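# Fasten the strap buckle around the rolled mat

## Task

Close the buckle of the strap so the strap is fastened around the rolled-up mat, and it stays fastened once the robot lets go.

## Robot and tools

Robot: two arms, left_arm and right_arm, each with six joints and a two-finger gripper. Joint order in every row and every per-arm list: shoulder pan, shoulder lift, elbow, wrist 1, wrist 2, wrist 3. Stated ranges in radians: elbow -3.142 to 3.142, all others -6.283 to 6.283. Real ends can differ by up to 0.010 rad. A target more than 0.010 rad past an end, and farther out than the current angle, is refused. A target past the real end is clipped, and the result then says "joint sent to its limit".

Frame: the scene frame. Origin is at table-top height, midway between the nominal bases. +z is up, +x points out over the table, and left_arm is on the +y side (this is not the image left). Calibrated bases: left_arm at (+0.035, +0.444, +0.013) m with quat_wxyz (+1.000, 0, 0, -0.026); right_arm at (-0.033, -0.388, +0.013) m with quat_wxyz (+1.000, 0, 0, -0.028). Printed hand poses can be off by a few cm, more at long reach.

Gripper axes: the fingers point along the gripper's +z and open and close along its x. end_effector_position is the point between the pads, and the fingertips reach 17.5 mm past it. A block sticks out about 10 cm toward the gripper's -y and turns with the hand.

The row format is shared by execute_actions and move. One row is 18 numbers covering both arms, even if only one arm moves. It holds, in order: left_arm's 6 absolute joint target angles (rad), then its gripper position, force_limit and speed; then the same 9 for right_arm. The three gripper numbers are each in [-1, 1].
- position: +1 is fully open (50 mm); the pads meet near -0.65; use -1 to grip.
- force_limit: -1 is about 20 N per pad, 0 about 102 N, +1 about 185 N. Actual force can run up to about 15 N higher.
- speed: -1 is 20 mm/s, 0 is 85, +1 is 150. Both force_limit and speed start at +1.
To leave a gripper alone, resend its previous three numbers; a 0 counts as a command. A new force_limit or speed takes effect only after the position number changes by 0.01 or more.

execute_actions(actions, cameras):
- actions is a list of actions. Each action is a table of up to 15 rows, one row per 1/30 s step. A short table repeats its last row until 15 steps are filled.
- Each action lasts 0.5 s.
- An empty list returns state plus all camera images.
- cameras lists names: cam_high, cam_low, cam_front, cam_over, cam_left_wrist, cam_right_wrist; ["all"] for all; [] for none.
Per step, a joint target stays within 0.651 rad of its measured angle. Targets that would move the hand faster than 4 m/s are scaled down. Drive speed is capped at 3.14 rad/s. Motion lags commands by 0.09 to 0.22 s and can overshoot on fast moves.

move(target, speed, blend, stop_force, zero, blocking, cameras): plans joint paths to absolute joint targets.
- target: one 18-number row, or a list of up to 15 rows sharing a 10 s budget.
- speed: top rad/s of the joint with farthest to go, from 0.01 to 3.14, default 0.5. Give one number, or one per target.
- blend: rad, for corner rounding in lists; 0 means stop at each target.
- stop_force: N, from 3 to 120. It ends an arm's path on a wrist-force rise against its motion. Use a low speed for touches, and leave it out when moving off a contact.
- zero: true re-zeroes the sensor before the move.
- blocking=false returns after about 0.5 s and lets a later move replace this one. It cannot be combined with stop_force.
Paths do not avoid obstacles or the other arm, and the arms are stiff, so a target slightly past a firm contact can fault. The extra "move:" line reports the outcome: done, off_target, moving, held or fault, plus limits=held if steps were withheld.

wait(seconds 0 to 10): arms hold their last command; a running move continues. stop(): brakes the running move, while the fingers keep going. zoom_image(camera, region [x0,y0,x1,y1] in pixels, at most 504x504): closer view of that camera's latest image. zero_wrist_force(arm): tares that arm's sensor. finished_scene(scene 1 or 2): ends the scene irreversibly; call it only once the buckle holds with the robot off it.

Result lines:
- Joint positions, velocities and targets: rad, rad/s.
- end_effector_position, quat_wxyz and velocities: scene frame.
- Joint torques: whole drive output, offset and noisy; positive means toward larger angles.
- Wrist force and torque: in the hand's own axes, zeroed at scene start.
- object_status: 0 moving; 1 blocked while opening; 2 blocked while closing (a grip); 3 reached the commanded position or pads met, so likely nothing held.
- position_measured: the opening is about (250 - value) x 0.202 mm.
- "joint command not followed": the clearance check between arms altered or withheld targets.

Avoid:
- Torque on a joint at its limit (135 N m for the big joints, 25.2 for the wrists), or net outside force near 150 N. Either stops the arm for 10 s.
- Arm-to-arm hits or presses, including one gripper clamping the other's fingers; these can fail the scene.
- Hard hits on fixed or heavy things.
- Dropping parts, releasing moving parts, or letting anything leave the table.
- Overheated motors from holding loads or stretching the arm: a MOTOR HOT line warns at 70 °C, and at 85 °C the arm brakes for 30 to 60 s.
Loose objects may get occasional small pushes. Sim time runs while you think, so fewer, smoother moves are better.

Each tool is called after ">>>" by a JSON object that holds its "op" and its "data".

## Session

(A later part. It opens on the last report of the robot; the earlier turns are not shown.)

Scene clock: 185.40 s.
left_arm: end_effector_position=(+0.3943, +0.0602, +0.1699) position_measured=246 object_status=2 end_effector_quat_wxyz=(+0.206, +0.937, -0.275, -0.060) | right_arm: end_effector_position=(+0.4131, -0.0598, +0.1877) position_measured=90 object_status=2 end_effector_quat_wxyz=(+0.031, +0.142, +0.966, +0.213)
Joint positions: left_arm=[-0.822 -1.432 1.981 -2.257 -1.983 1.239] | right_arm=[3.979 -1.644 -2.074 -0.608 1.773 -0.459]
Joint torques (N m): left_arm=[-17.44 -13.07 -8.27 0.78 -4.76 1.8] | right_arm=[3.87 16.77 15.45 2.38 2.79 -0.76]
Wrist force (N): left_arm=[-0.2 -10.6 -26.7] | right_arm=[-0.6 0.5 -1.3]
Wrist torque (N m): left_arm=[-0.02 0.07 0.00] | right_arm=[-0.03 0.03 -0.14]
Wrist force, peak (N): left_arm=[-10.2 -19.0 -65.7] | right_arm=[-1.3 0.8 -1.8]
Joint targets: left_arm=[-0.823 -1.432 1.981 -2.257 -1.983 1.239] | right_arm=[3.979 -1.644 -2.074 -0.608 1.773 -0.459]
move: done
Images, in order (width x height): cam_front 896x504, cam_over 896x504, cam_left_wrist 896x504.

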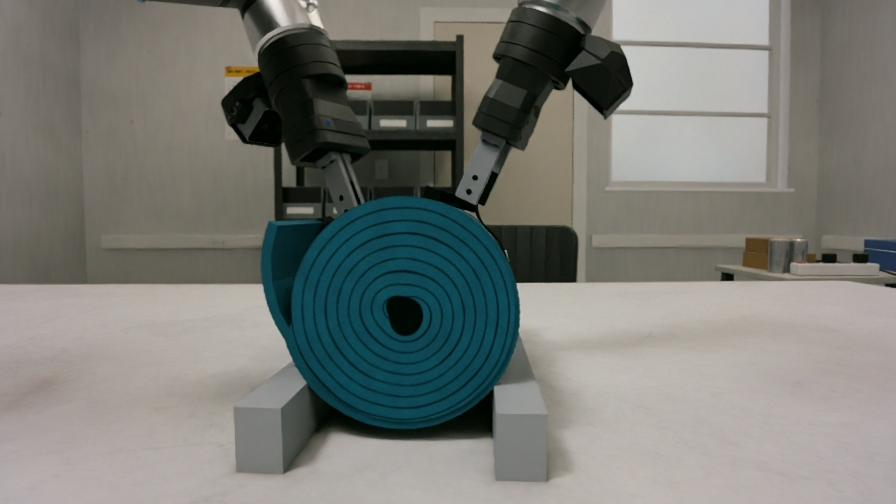

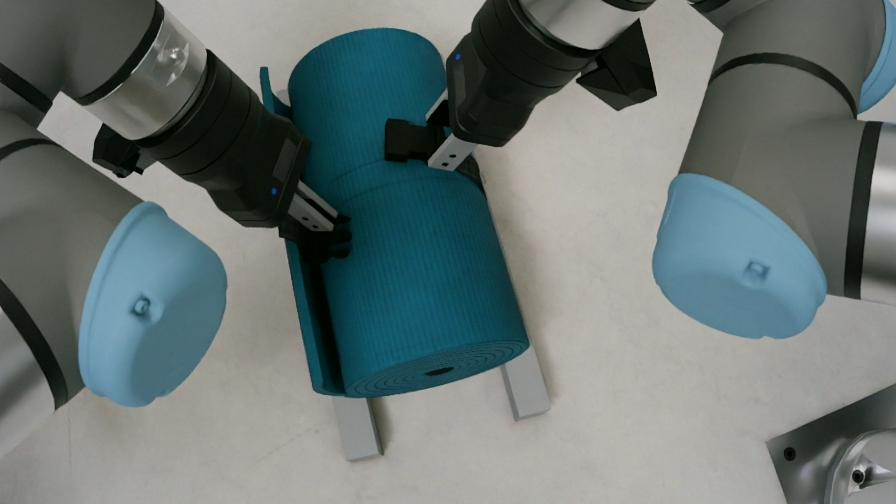

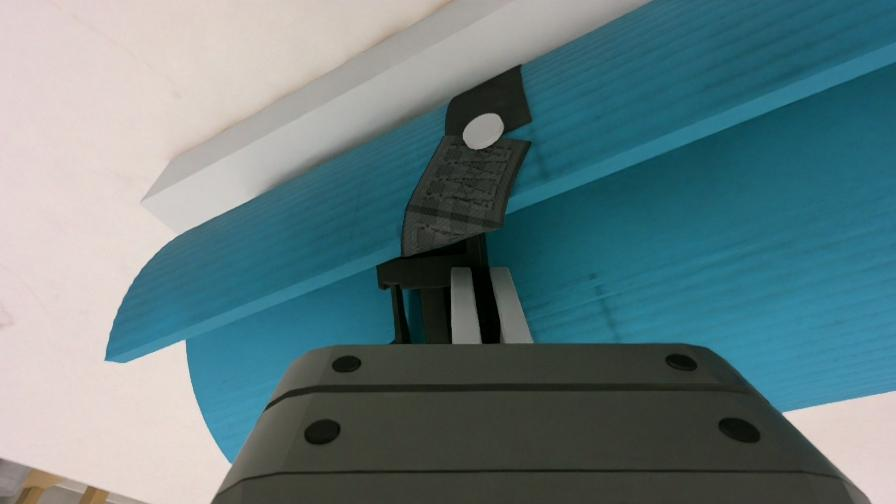

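>>> {"op": "move", "data": {"target": [-0.8144,-1.4450,1.9684,-2.2279,-1.9840,1.2475,-1,-0.6,-1,3.9789,-1.6444,-2.0738,-0.6080,1.7732,-0.4592,-1,-0.6,-1], "cameras": ["cam_left_wrist","cam_over"]}}

>>> {"op": "move", "data": {"target": [-0.7627,-1.4976,1.8669,-2.0512,-1.9903,1.3034,1,-0.6,-0.5,3.9789,-1.6444,-2.0738,-0.6080,1.7732,-0.4592,-1,-0.6,-1], "cameras": ["cam_left_wrist","cam_over","cam_low","cam_front"]}}

>>> {"op": "zoom_image", "data": {"camera": "cam_over", "region": [240, 100, 520, 280]}}

>>> {"op": "zoom_image", "data": {"camera": "cam_left_wrist", "region": [340, 80, 640, 350]}}

Scene clock: 213.70 s.
left_arm: end_effector_position=(+0.3966, +0.0637, +0.1790) position_measured=247 object_status=2 end_effector_quat_wxyz=(+0.206, +0.937, -0.275, -0.061) | right_arm: end_effector_position=(+0.4131, -0.0598, +0.1877) position_measured=90 object_status=2 end_effector_quat_wxyz=(+0.031, +0.142, +0.966, +0.213)
Joint positions: left_arm=[-0.814 -1.445 1.968 -2.228 -1.984 1.248] | right_arm=[3.979 -1.644 -2.074 -0.608 1.773 -0.459]
Joint torques (N m): left_arm=[1.81 -28.44 -19.58 -5.1 -2.24 1.04] | right_arm=[5.3 20.4 15.18 2.53 2.75 -0.78]
Wrist force (N): left_arm=[0.1 -1.3 0.9] | right_arm=[-0.6 1.1 -1.4]
Wrist torque (N m): left_arm=[-0.21 0.10 -0.17] | right_arm=[-0.03 -0.02 -0.14]
Wrist force, peak (N): left_arm=[0.0 -10.7 -27.5] | right_arm=[-0.9 1.1 -1.6]
Joint targets: left_arm=[-0.814 -1.445 1.968 -2.228 -1.984 1.247] | right_arm=[3.979 -1.644 -2.074 -0.608 1.773 -0.459]
move: done
Images, in order (width x height): cam_over 896x504, cam_left_wrist 896x504.

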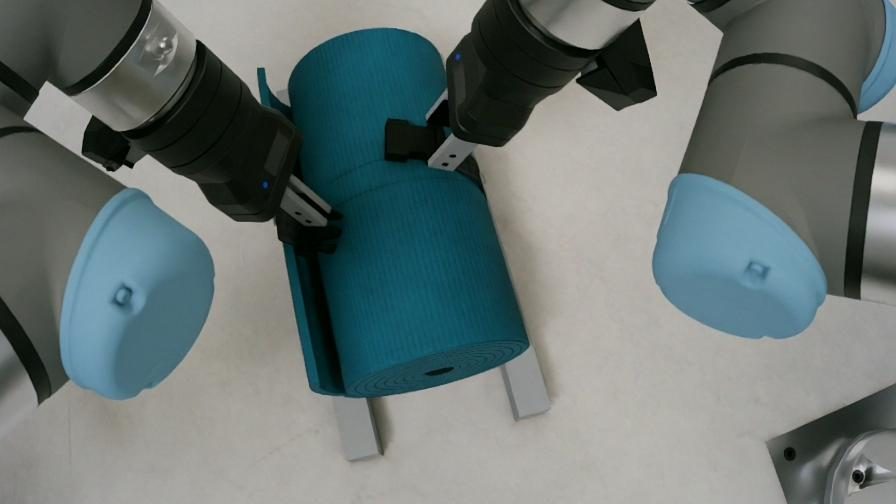

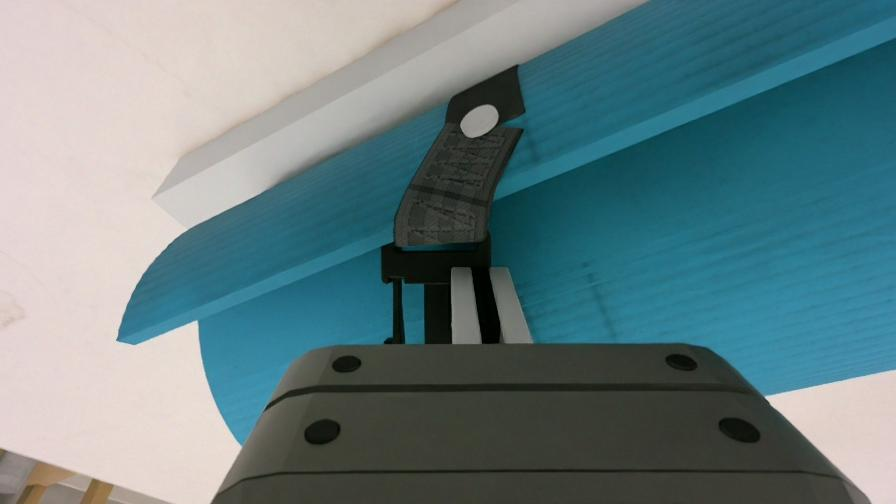

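Scene clock: 214.87 s.
left_arm: end_effector_position=(+0.4137, +0.0828, +0.2334) position_measured=3 object_status=0 end_effector_quat_wxyz=(+0.206, +0.937, -0.275, -0.061) | right_arm: end_effector_position=(+0.4131, -0.0598, +0.1877) position_measured=90 object_status=2 end_effector_quat_wxyz=(+0.031, +0.142, +0.966, +0.213)
Joint positions: left_arm=[-0.763 -1.498 1.867 -2.051 -1.99 1.303] | right_arm=[3.979 -1.644 -2.074 -0.608 1.773 -0.459]
Joint torques (N m): left_arm=[-6.98 -21.49 -29.17 -0.94 0.8 -2.5] | right_arm=[4.82 21.99 15.42 2.41 2.65 -0.87]
Wrist force (N): left_arm=[-0.2 -1.3 0.7] | right_arm=[-0.7 0.8 -1.6]
Wrist torque (N m): left_arm=[-0.18 0.06 -0.10] | right_arm=[-0.04 0.00 -0.14]
Wrist force, peak (N): left_arm=[-0.2 -1.3 2.7] | right_arm=[-0.9 1.1 -1.6]
Joint targets: left_arm=[-0.763 -1.498 1.867 -2.051 -1.990 1.303] | right_arm=[3.979 -1.644 -2.074 -0.608 1.773 -0.459]
move: done
Images, in order (width x height): cam_low 896x504, cam_front 896x504, cam_over 896x504, cam_left_wrist 896x504.

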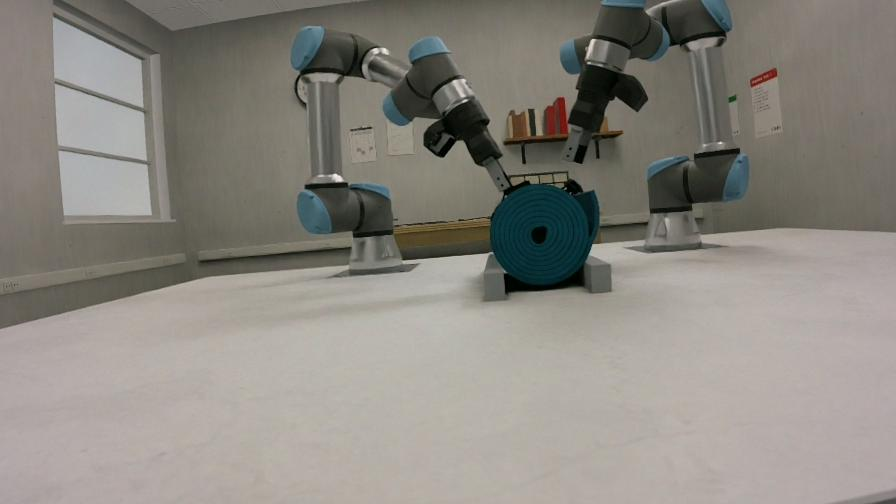

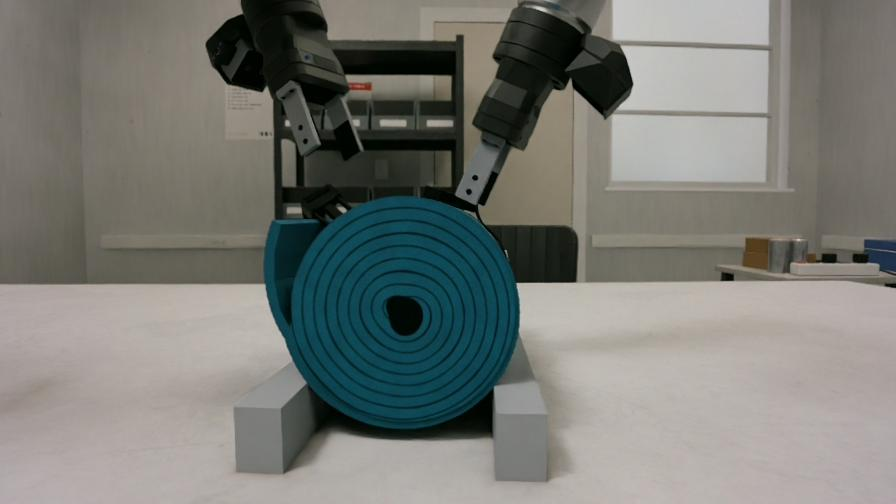

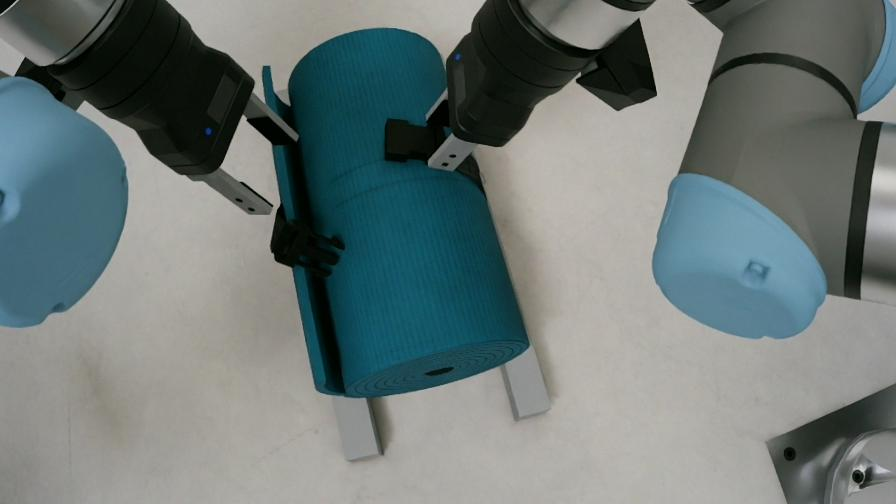

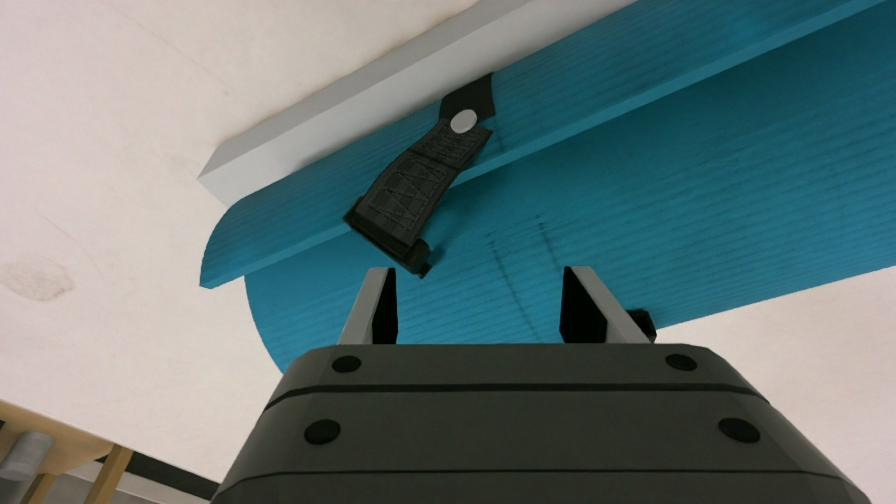

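Scaled by 1.800.

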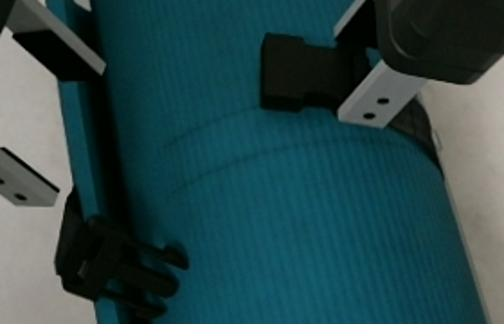

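Scaled by 1.680.

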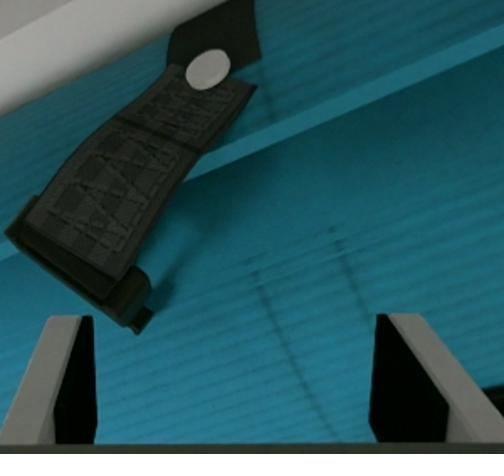

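>>> {"op": "move", "data": {"target": [-1.2806,-1.7465,2.0730,-2.0243,-1.2145,1.0913,1,-0.6,-0.5,3.9789,-1.6444,-2.0738,-0.6080,1.7732,-0.4592,-1,-0.6,-1], "cameras": ["cam_left_wrist","cam_over","cam_front"]}}

>>> {"op": "zoom_image", "data": {"camera": "cam_left_wrist", "region": [330, 80, 630, 350]}}

Scene clock: 255.30 s.
left_arm: end_effector_position=(+0.3533, +0.0817, +0.2396) position_measured=3 object_status=3 end_effector_quat_wxyz=(-0.060, +0.899, -0.396, +0.178) | right_arm: end_effector_position=(+0.4131, -0.0598, +0.1877) position_measured=90 object_status=2 end_effector_quat_wxyz=(+0.031, +0.142, +0.966, +0.213)
Joint positions: left_arm=[-1.28 -1.747 2.073 -2.024 -1.215 1.091] | right_arm=[3.979 -1.644 -2.074 -0.608 1.773 -0.459]
Joint torques (N m): left_arm=[-3.33 -11.26 -30.11 -4.27 2.59 2.27] | right_arm=[5.48 27.24 15.8 2.6 2.67 -0.8]
Wrist force (N): left_arm=[0.3 0.3 -0.5] | right_arm=[-0.8 0.9 -1.6]
Wrist torque (N m): left_arm=[0.04 -0.04 0.08] | right_arm=[-0.03 0.02 -0.14]
Wrist force, peak (N): left_arm=[0.5 -2.7 0.3] | right_arm=[-0.9 1.0 -1.8]
Joint targets: left_arm=[-1.281 -1.746 2.073 -2.024 -1.214 1.091] | right_arm=[3.979 -1.644 -2.074 -0.608 1.773 -0.459]
move: done
Images, in order (width x height): cam_front 896x504, cam_over 896x504, cam_left_wrist 896x504.

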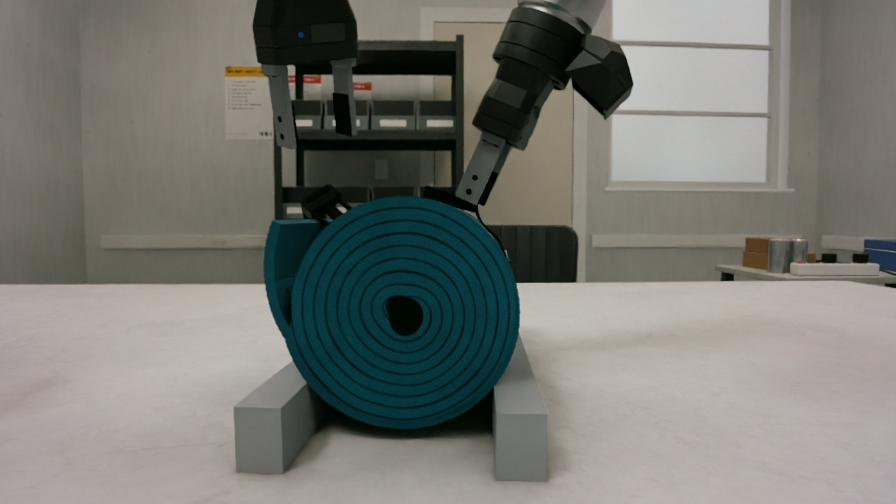

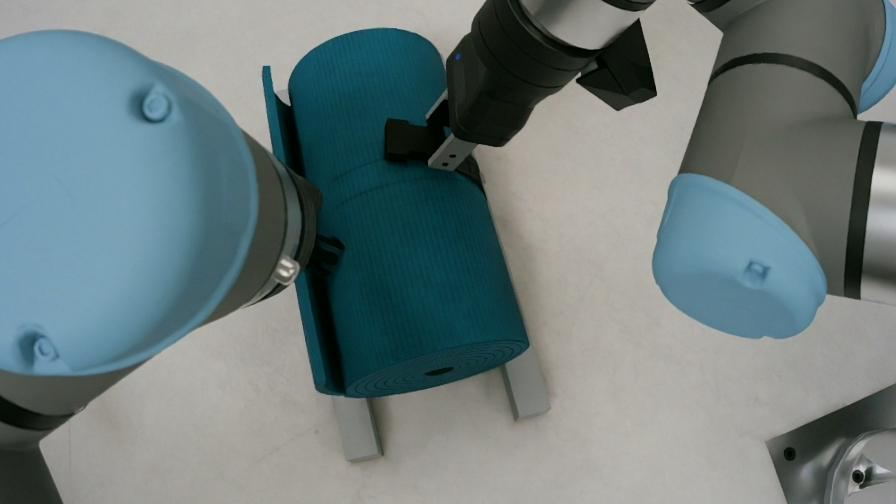

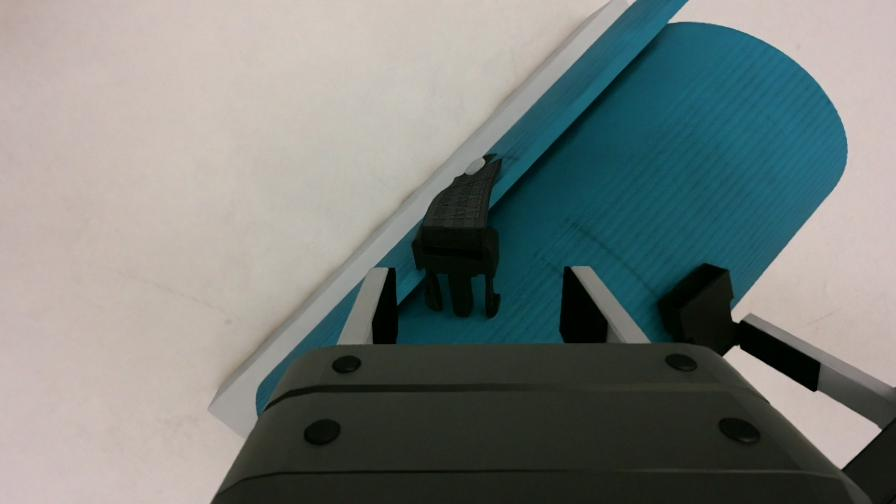

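Scaled by 1.680.

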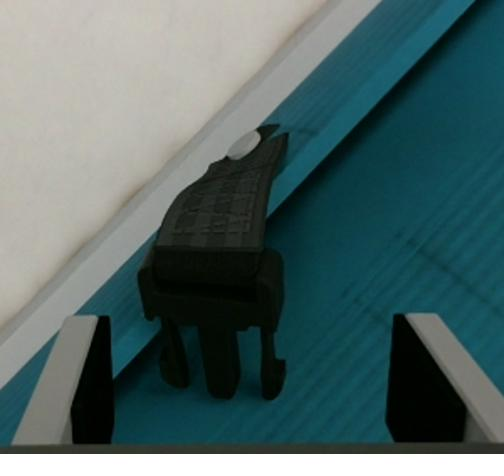

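>>> {"op": "move", "data": {"target": [-1.2619,-1.6709,2.1543,-2.1879,-1.2168,1.1108,1,-0.6,-0.5,3.9789,-1.6444,-2.0738,-0.6080,1.7732,-0.4592,-1,-0.6,-1], "speed": 0.12, "stop_force": 8, "cameras": ["cam_left_wrist","cam_front"]}}

>>> {"op": "zoom_image", "data": {"camera": "cam_left_wrist", "region": [330, 80, 630, 350]}}

>>> {"op": "zoom_image", "data": {"camera": "cam_front", "region": [230, 80, 530, 300]}}

Scene clock: 269.60 s.
left_arm: end_effector_position=(+0.3619, +0.0786, +0.1882) position_measured=3 object_status=3 end_effector_quat_wxyz=(-0.060, +0.899, -0.396, +0.178) | right_arm: end_effector_position=(+0.4131, -0.0598, +0.1877) position_measured=90 object_status=2 end_effector_quat_wxyz=(+0.031, +0.142, +0.966, +0.213)
Joint positions: left_arm=[-1.262 -1.671 2.154 -2.188 -1.217 1.111] | right_arm=[3.979 -1.644 -2.074 -0.608 1.773 -0.459]
Joint torques (N m): left_arm=[-7.26 -28.08 -29.97 -0.82 0.59 -2.27] | right_arm=[5.28 33.16 15.65 2.74 2.71 -0.84]
Wrist force (N): left_arm=[0.2 0.1 -0.5] | right_arm=[-0.7 0.8 -1.7]
Wrist torque (N m): left_arm=[0.01 -0.02 0.03] | right_arm=[-0.04 0.00 -0.14]
Wrist force, peak (N): left_arm=[0.3 0.1 -1.1] | right_arm=[-0.8 1.1 -1.8]
Joint targets: left_arm=[-1.262 -1.671 2.154 -2.188 -1.217 1.111] | right_arm=[3.979 -1.644 -2.074 -0.608 1.773 -0.459]
move: done
Images, in order (width x height): cam_front 896x504, cam_left_wrist 896x504.

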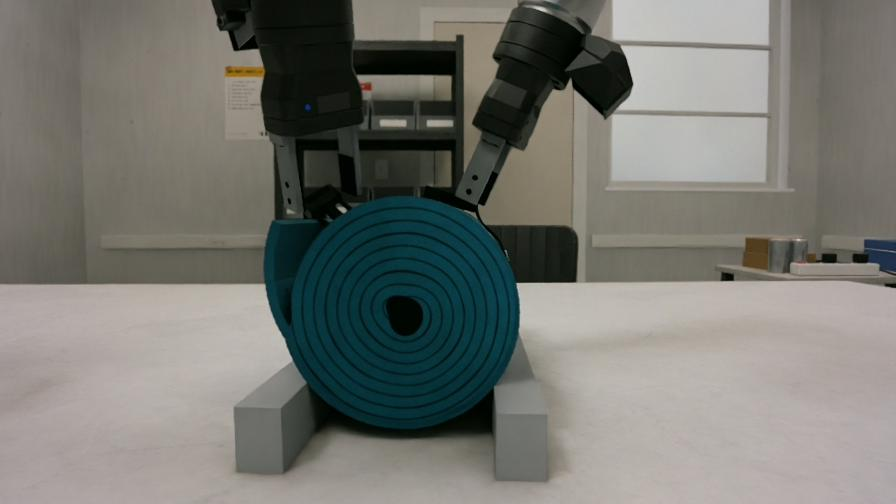

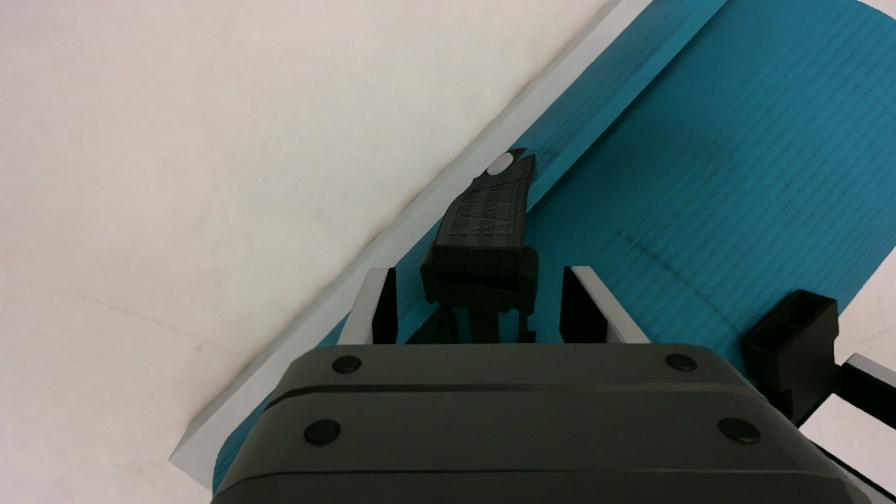

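Scaled by 1.680.

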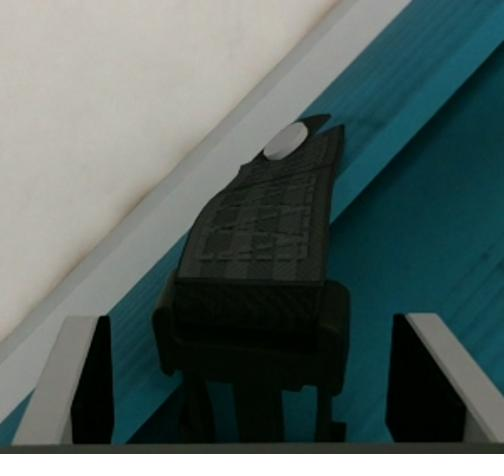

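Scaled by 1.680.

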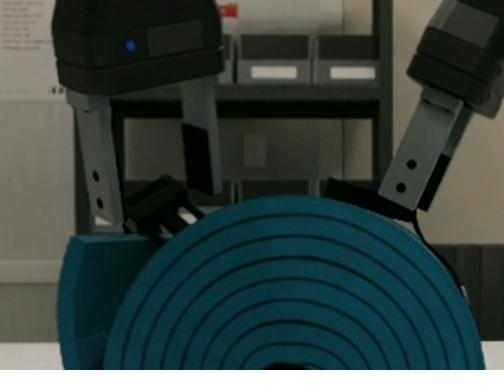

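>>> {"op": "move", "data": {"target": [-1.2597,-1.6610,2.1643,-2.2085,-1.2171,1.1131,1,-0.6,-0.5,3.9789,-1.6444,-2.0738,-0.6080,1.7732,-0.4592,-1,-0.6,-1], "speed": 0.05, "stop_force": 6}}

>>> {"op": "move", "data": {"target": [-1.2597,-1.6610,2.1643,-2.2085,-1.2171,1.1131,-1,-0.6,-1,3.9789,-1.6444,-2.0738,-0.6080,1.7732,-0.4592,-1,-0.6,-1], "cameras": ["cam_left_wrist","cam_front"]}}

>>> {"op": "zoom_image", "data": {"camera": "cam_left_wrist", "region": [330, 80, 630, 350]}}

Scene clock: 275.03 s.
left_arm: end_effector_position=(+0.3628, +0.0787, +0.1818) position_measured=3 object_status=3 end_effector_quat_wxyz=(-0.060, +0.899, -0.396, +0.178) | right_arm: end_effector_position=(+0.4131, -0.0598, +0.1877) position_measured=90 object_status=2 end_effector_quat_wxyz=(+0.031, +0.142, +0.966, +0.213)
Joint positions: left_arm=[-1.26 -1.661 2.164 -2.208 -1.217 1.113] | right_arm=[3.979 -1.644 -2.074 -0.608 1.773 -0.459]
Joint torques (N m): left_arm=[-0.54 -28.72 -29.87 -0.88 -0.51 -0.89] | right_arm=[5.4 32.46 16.2 2.81 2.72 -0.71]
Wrist force (N): left_arm=[0.4 0.2 -0.6] | right_arm=[-0.8 0.8 -1.6]
Wrist torque (N m): left_arm=[0.03 -0.05 0.03] | right_arm=[-0.04 0.02 -0.14]
Wrist force, peak (N): left_arm=[0.3 -0.1 -1.0] | right_arm=[-0.9 0.9 -1.9]
Joint targets: left_arm=[-1.260 -1.661 2.164 -2.208 -1.217 1.113] | right_arm=[3.979 -1.644 -2.074 -0.608 1.773 -0.459]
move: done

Scene clock: 276.03 s.
left_arm: end_effector_position=(+0.3628, +0.0787, +0.1818) position_measured=80 object_status=2 end_effector_quat_wxyz=(-0.060, +0.899, -0.396, +0.178) | right_arm: end_effector_position=(+0.4131, -0.0598, +0.1877) position_measured=90 object_status=2 end_effector_quat_wxyz=(+0.031, +0.142, +0.966, +0.213)
Joint positions: left_arm=[-1.26 -1.661 2.164 -2.208 -1.217 1.113] | right_arm=[3.979 -1.644 -2.074 -0.608 1.773 -0.459]
Joint torques (N m): left_arm=[-4.87 -28.96 -29.7 -0.74 -0.13 -2.21] | right_arm=[5.31 32.88 16.27 2.91 2.62 -0.79]
Wrist force (N): left_arm=[0.2 0.4 -0.5] | right_arm=[-0.7 0.7 -1.6]
Wrist torque (N m): left_arm=[0.05 0.00 0.02] | right_arm=[-0.05 0.01 -0.14]
Wrist force, peak (N): left_arm=[0.4 0.1 -0.7] | right_arm=[-0.8 0.9 -1.8]
Joint targets: left_arm=[-1.260 -1.661 2.164 -2.208 -1.217 1.113] | right_arm=[3.979 -1.644 -2.074 -0.608 1.773 -0.459]
move: done
Images, in order (width x height): cam_front 896x504, cam_left_wrist 896x504.

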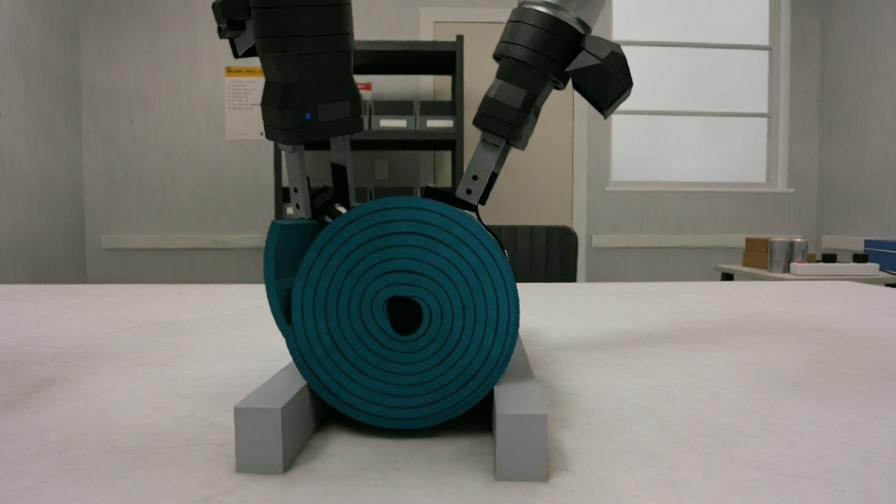

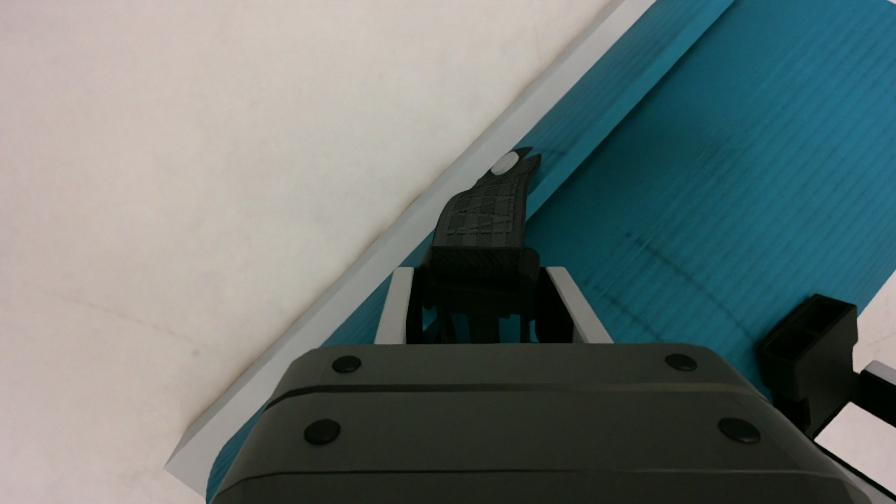

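Scaled by 1.680.

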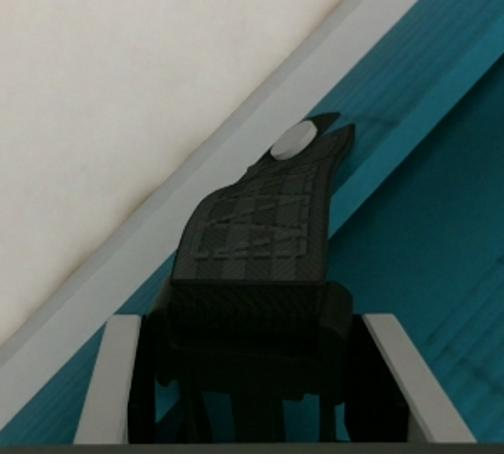

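>>> {"op": "move", "data": {"target": [-1.2597,-1.6610,2.1643,-2.2085,-1.2171,1.1131,0.7,-0.6,-1,3.9789,-1.6444,-2.0738,-0.6080,1.7732,-0.4592,-1,-0.6,-1]}}

>>> {"op": "move", "data": {"target": [-1.2627,-1.6731,2.1513,-2.1823,-1.2167,1.1100,0.7,-0.6,-1,3.9789,-1.6444,-2.0738,-0.6080,1.7732,-0.4592,-1,-0.6,-1], "speed": 0.1}}

>>> {"op": "move", "data": {"target": [-1.2627,-1.6731,2.1513,-2.1823,-1.2167,1.1100,-1,-0.3,-1,3.9789,-1.6444,-2.0738,-0.6080,1.7732,-0.4592,-1,-0.6,-1], "cameras": ["cam_left_wrist","cam_front"]}}

>>> {"op": "zoom_image", "data": {"camera": "cam_front", "region": [230, 80, 530, 300]}}

Scene clock: 294.93 s.
left_arm: end_effector_position=(+0.3628, +0.0787, +0.1818) position_measured=48 object_status=3 end_effector_quat_wxyz=(-0.060, +0.899, -0.396, +0.178) | right_arm: end_effector_position=(+0.4131, -0.0598, +0.1877) position_measured=90 object_status=2 end_effector_quat_wxyz=(+0.031, +0.142, +0.966, +0.213)
Joint positions: left_arm=[-1.26 -1.661 2.164 -2.208 -1.217 1.113] | right_arm=[3.979 -1.644 -2.074 -0.608 1.773 -0.459]
Joint torques (N m): left_arm=[-4.82 -28.68 -27.82 -1.12 1.06 -2.28] | right_arm=[4.72 32.94 16.35 3.02 2.62 -0.86]
Wrist force (N): left_arm=[0.1 0.2 -0.6] | right_arm=[-1.0 0.8 -1.7]
Wrist torque (N m): left_arm=[0.02 0.00 0.03] | right_arm=[-0.04 0.05 -0.14]
Wrist force, peak (N): left_arm=[0.4 0.3 -0.7] | right_arm=[-1.0 1.0 -1.7]
Joint targets: left_arm=[-1.260 -1.661 2.164 -2.208 -1.217 1.113] | right_arm=[3.979 -1.644 -2.074 -0.608 1.773 -0.459]
move: done

Scene clock: 295.67 s.
left_arm: end_effector_position=(+0.3616, +0.0785, +0.1900) position_measured=48 object_status=3 end_effector_quat_wxyz=(-0.060, +0.899, -0.396, +0.178) | right_arm: end_effector_position=(+0.4131, -0.0598, +0.1877) position_measured=90 object_status=2 end_effector_quat_wxyz=(+0.031, +0.142, +0.966, +0.213)
Joint positions: left_arm=[-1.263 -1.673 2.151 -2.182 -1.217 1.11] | right_arm=[3.979 -1.644 -2.074 -0.608 1.773 -0.459]
Joint torques (N m): left_arm=[-2.95 -16.19 -17.81 -5.3 2.6 -1.86] | right_arm=[5.38 32.81 16.3 3.01 2.57 -0.76]
Wrist force (N): left_arm=[0.2 0.3 -0.6] | right_arm=[-0.8 0.8 -1.5]
Wrist torque (N m): left_arm=[0.04 -0.02 0.15] | right_arm=[-0.03 0.02 -0.14]
Wrist force, peak (N): left_arm=[0.3 0.1 -0.9] | right_arm=[-1.0 0.8 -1.9]
Joint targets: left_arm=[-1.263 -1.673 2.151 -2.182 -1.217 1.110] | right_arm=[3.979 -1.644 -2.074 -0.608 1.773 -0.459]
move: done

Scene clock: 297.97 s.
left_arm: end_effector_position=(+0.3616, +0.0785, +0.1899) position_measured=252 object_status=3 end_effector_quat_wxyz=(-0.060, +0.899, -0.396, +0.178) | right_arm: end_effector_position=(+0.4131, -0.0598, +0.1877) position_measured=90 object_status=2 end_effector_quat_wxyz=(+0.031, +0.142, +0.966, +0.213)
Joint positions: left_arm=[-1.263 -1.673 2.151 -2.182 -1.217 1.11] | right_arm=[3.979 -1.644 -2.074 -0.608 1.773 -0.459]
Joint torques (N m): left_arm=[7.18 -12.56 -17.97 -4.37 1.14 2.17] | right_arm=[4.61 33.07 16.48 3.02 2.63 -0.74]
Wrist force (N): left_arm=[0.1 0.2 -0.6] | right_arm=[-0.8 0.8 -1.7]
Wrist torque (N m): left_arm=[0.02 -0.01 0.16] | right_arm=[-0.03 0.02 -0.13]
Wrist force, peak (N): left_arm=[1.3 -1.1 -2.5] | right_arm=[-0.9 1.0 -1.8]
Joint targets: left_arm=[-1.263 -1.673 2.151 -2.182 -1.217 1.110] | right_arm=[3.979 -1.644 -2.074 -0.608 1.773 -0.459]
move: done
Images, in order (width x height): cam_front 896x504, cam_left_wrist 896x504.

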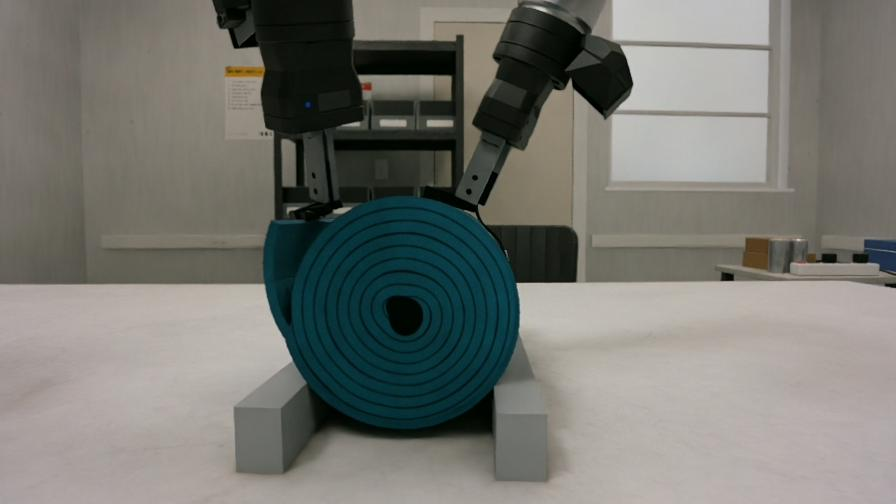

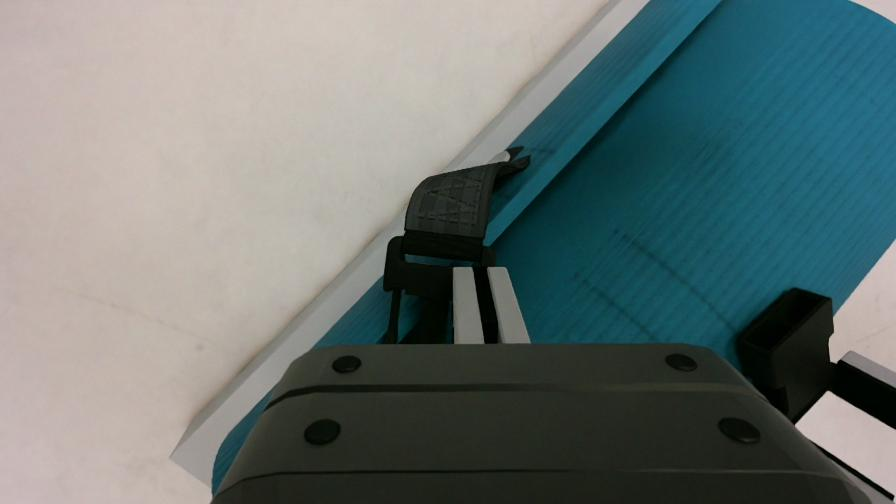

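Scaled by 1.680.

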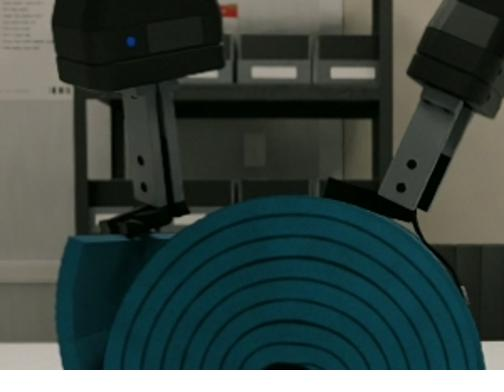

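>>> {"op": "move", "data": {"target": [-1.2806,-1.7465,2.0730,-2.0243,-1.2145,1.0913,1,-0.6,-0.5,3.9789,-1.6444,-2.0738,-0.6080,1.7732,-0.4592,-1,-0.6,-1], "cameras": ["cam_left_wrist","cam_front","cam_over"]}}

>>> {"op": "zoom_image", "data": {"camera": "cam_left_wrist", "region": [330, 80, 630, 350]}}

>>> {"op": "zoom_image", "data": {"camera": "cam_front", "region": [230, 80, 530, 300]}}

Scene clock: 304.47 s.
left_arm: end_effector_position=(+0.3534, +0.0816, +0.2396) position_measured=3 object_status=3 end_effector_quat_wxyz=(-0.060, +0.899, -0.396, +0.178) | right_arm: end_effector_position=(+0.4131, -0.0598, +0.1877) position_measured=90 object_status=2 end_effector_quat_wxyz=(+0.031, +0.142, +0.966, +0.213)
Joint positions: left_arm=[-1.281 -1.747 2.073 -2.024 -1.214 1.091] | right_arm=[3.979 -1.644 -2.074 -0.608 1.773 -0.459]
Joint torques (N m): left_arm=[9.88 -13.07 -25.86 -0.99 0.47 2.38] | right_arm=[5.35 32.66 16.6 3.18 2.59 -0.74]
Wrist force (N): left_arm=[0.2 0.3 -0.5] | right_arm=[-0.9 0.7 -1.6]
Wrist torque (N m): left_arm=[0.04 -0.03 0.13] | right_arm=[-0.03 0.03 -0.14]
Wrist force, peak (N): left_arm=[0.3 -0.2 -2.3] | right_arm=[-1.0 1.0 -1.8]
Joint targets: left_arm=[-1.281 -1.746 2.073 -2.024 -1.214 1.091] | right_arm=[3.979 -1.644 -2.074 -0.608 1.773 -0.459]
move: done
Images, in order (width x height): cam_front 896x504, cam_over 896x504, cam_left_wrist 896x504.

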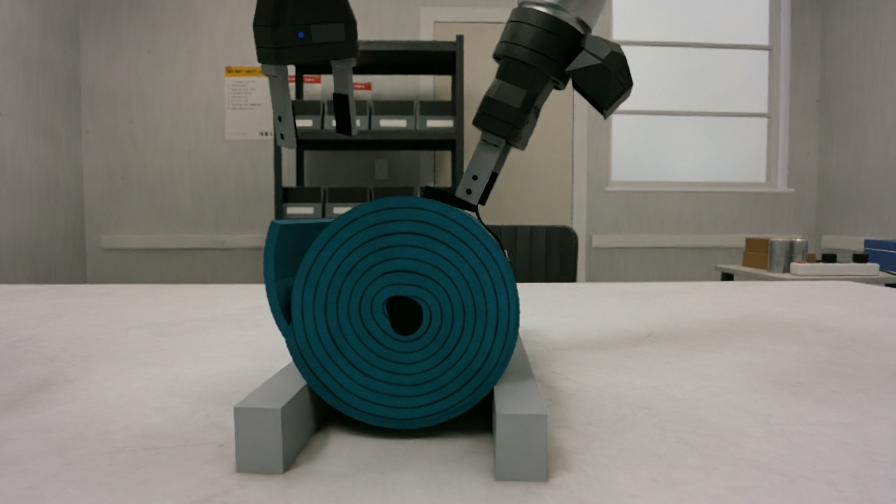

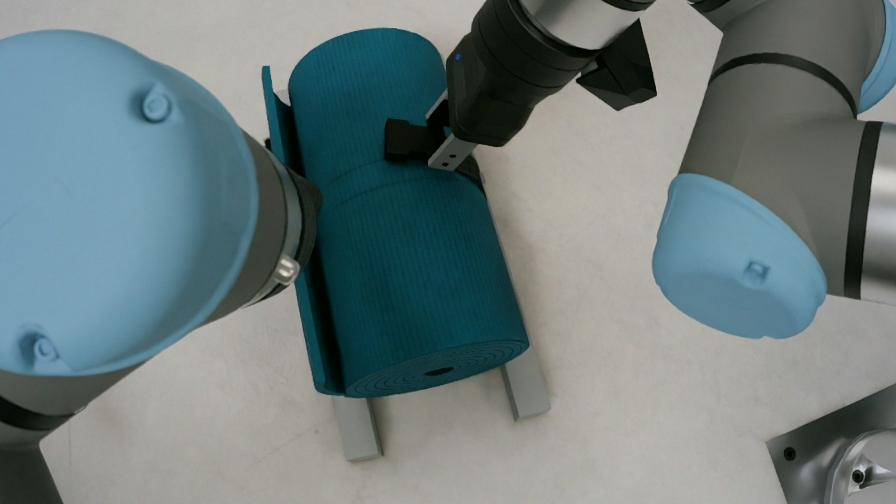

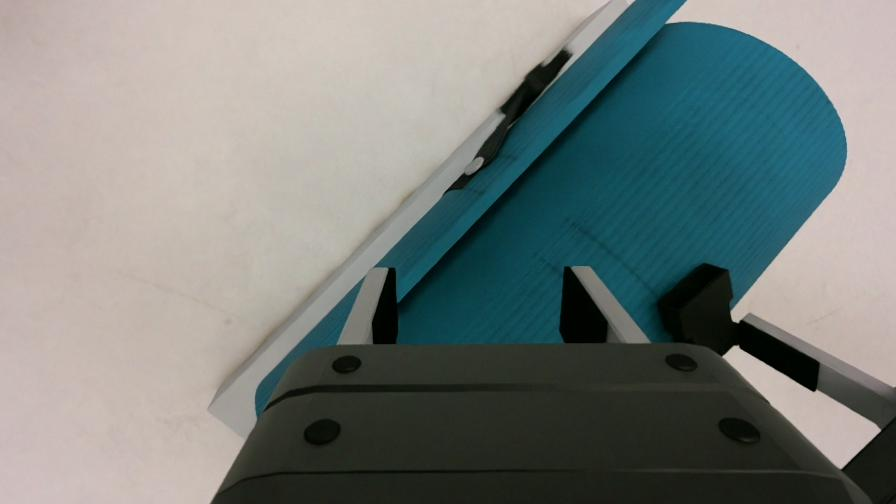

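Scaled by 1.680.

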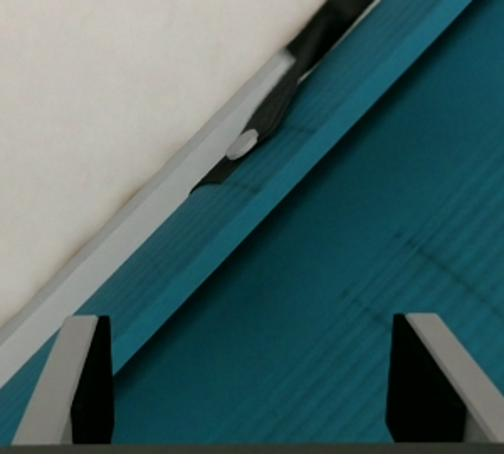

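Scaled by 1.680.

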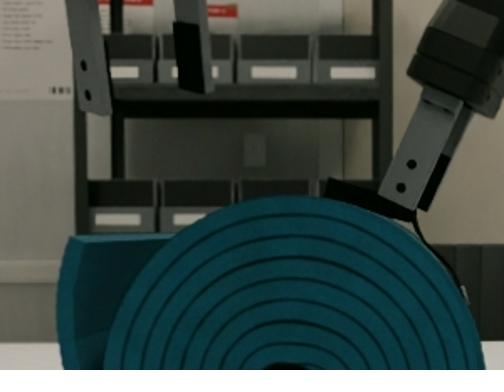

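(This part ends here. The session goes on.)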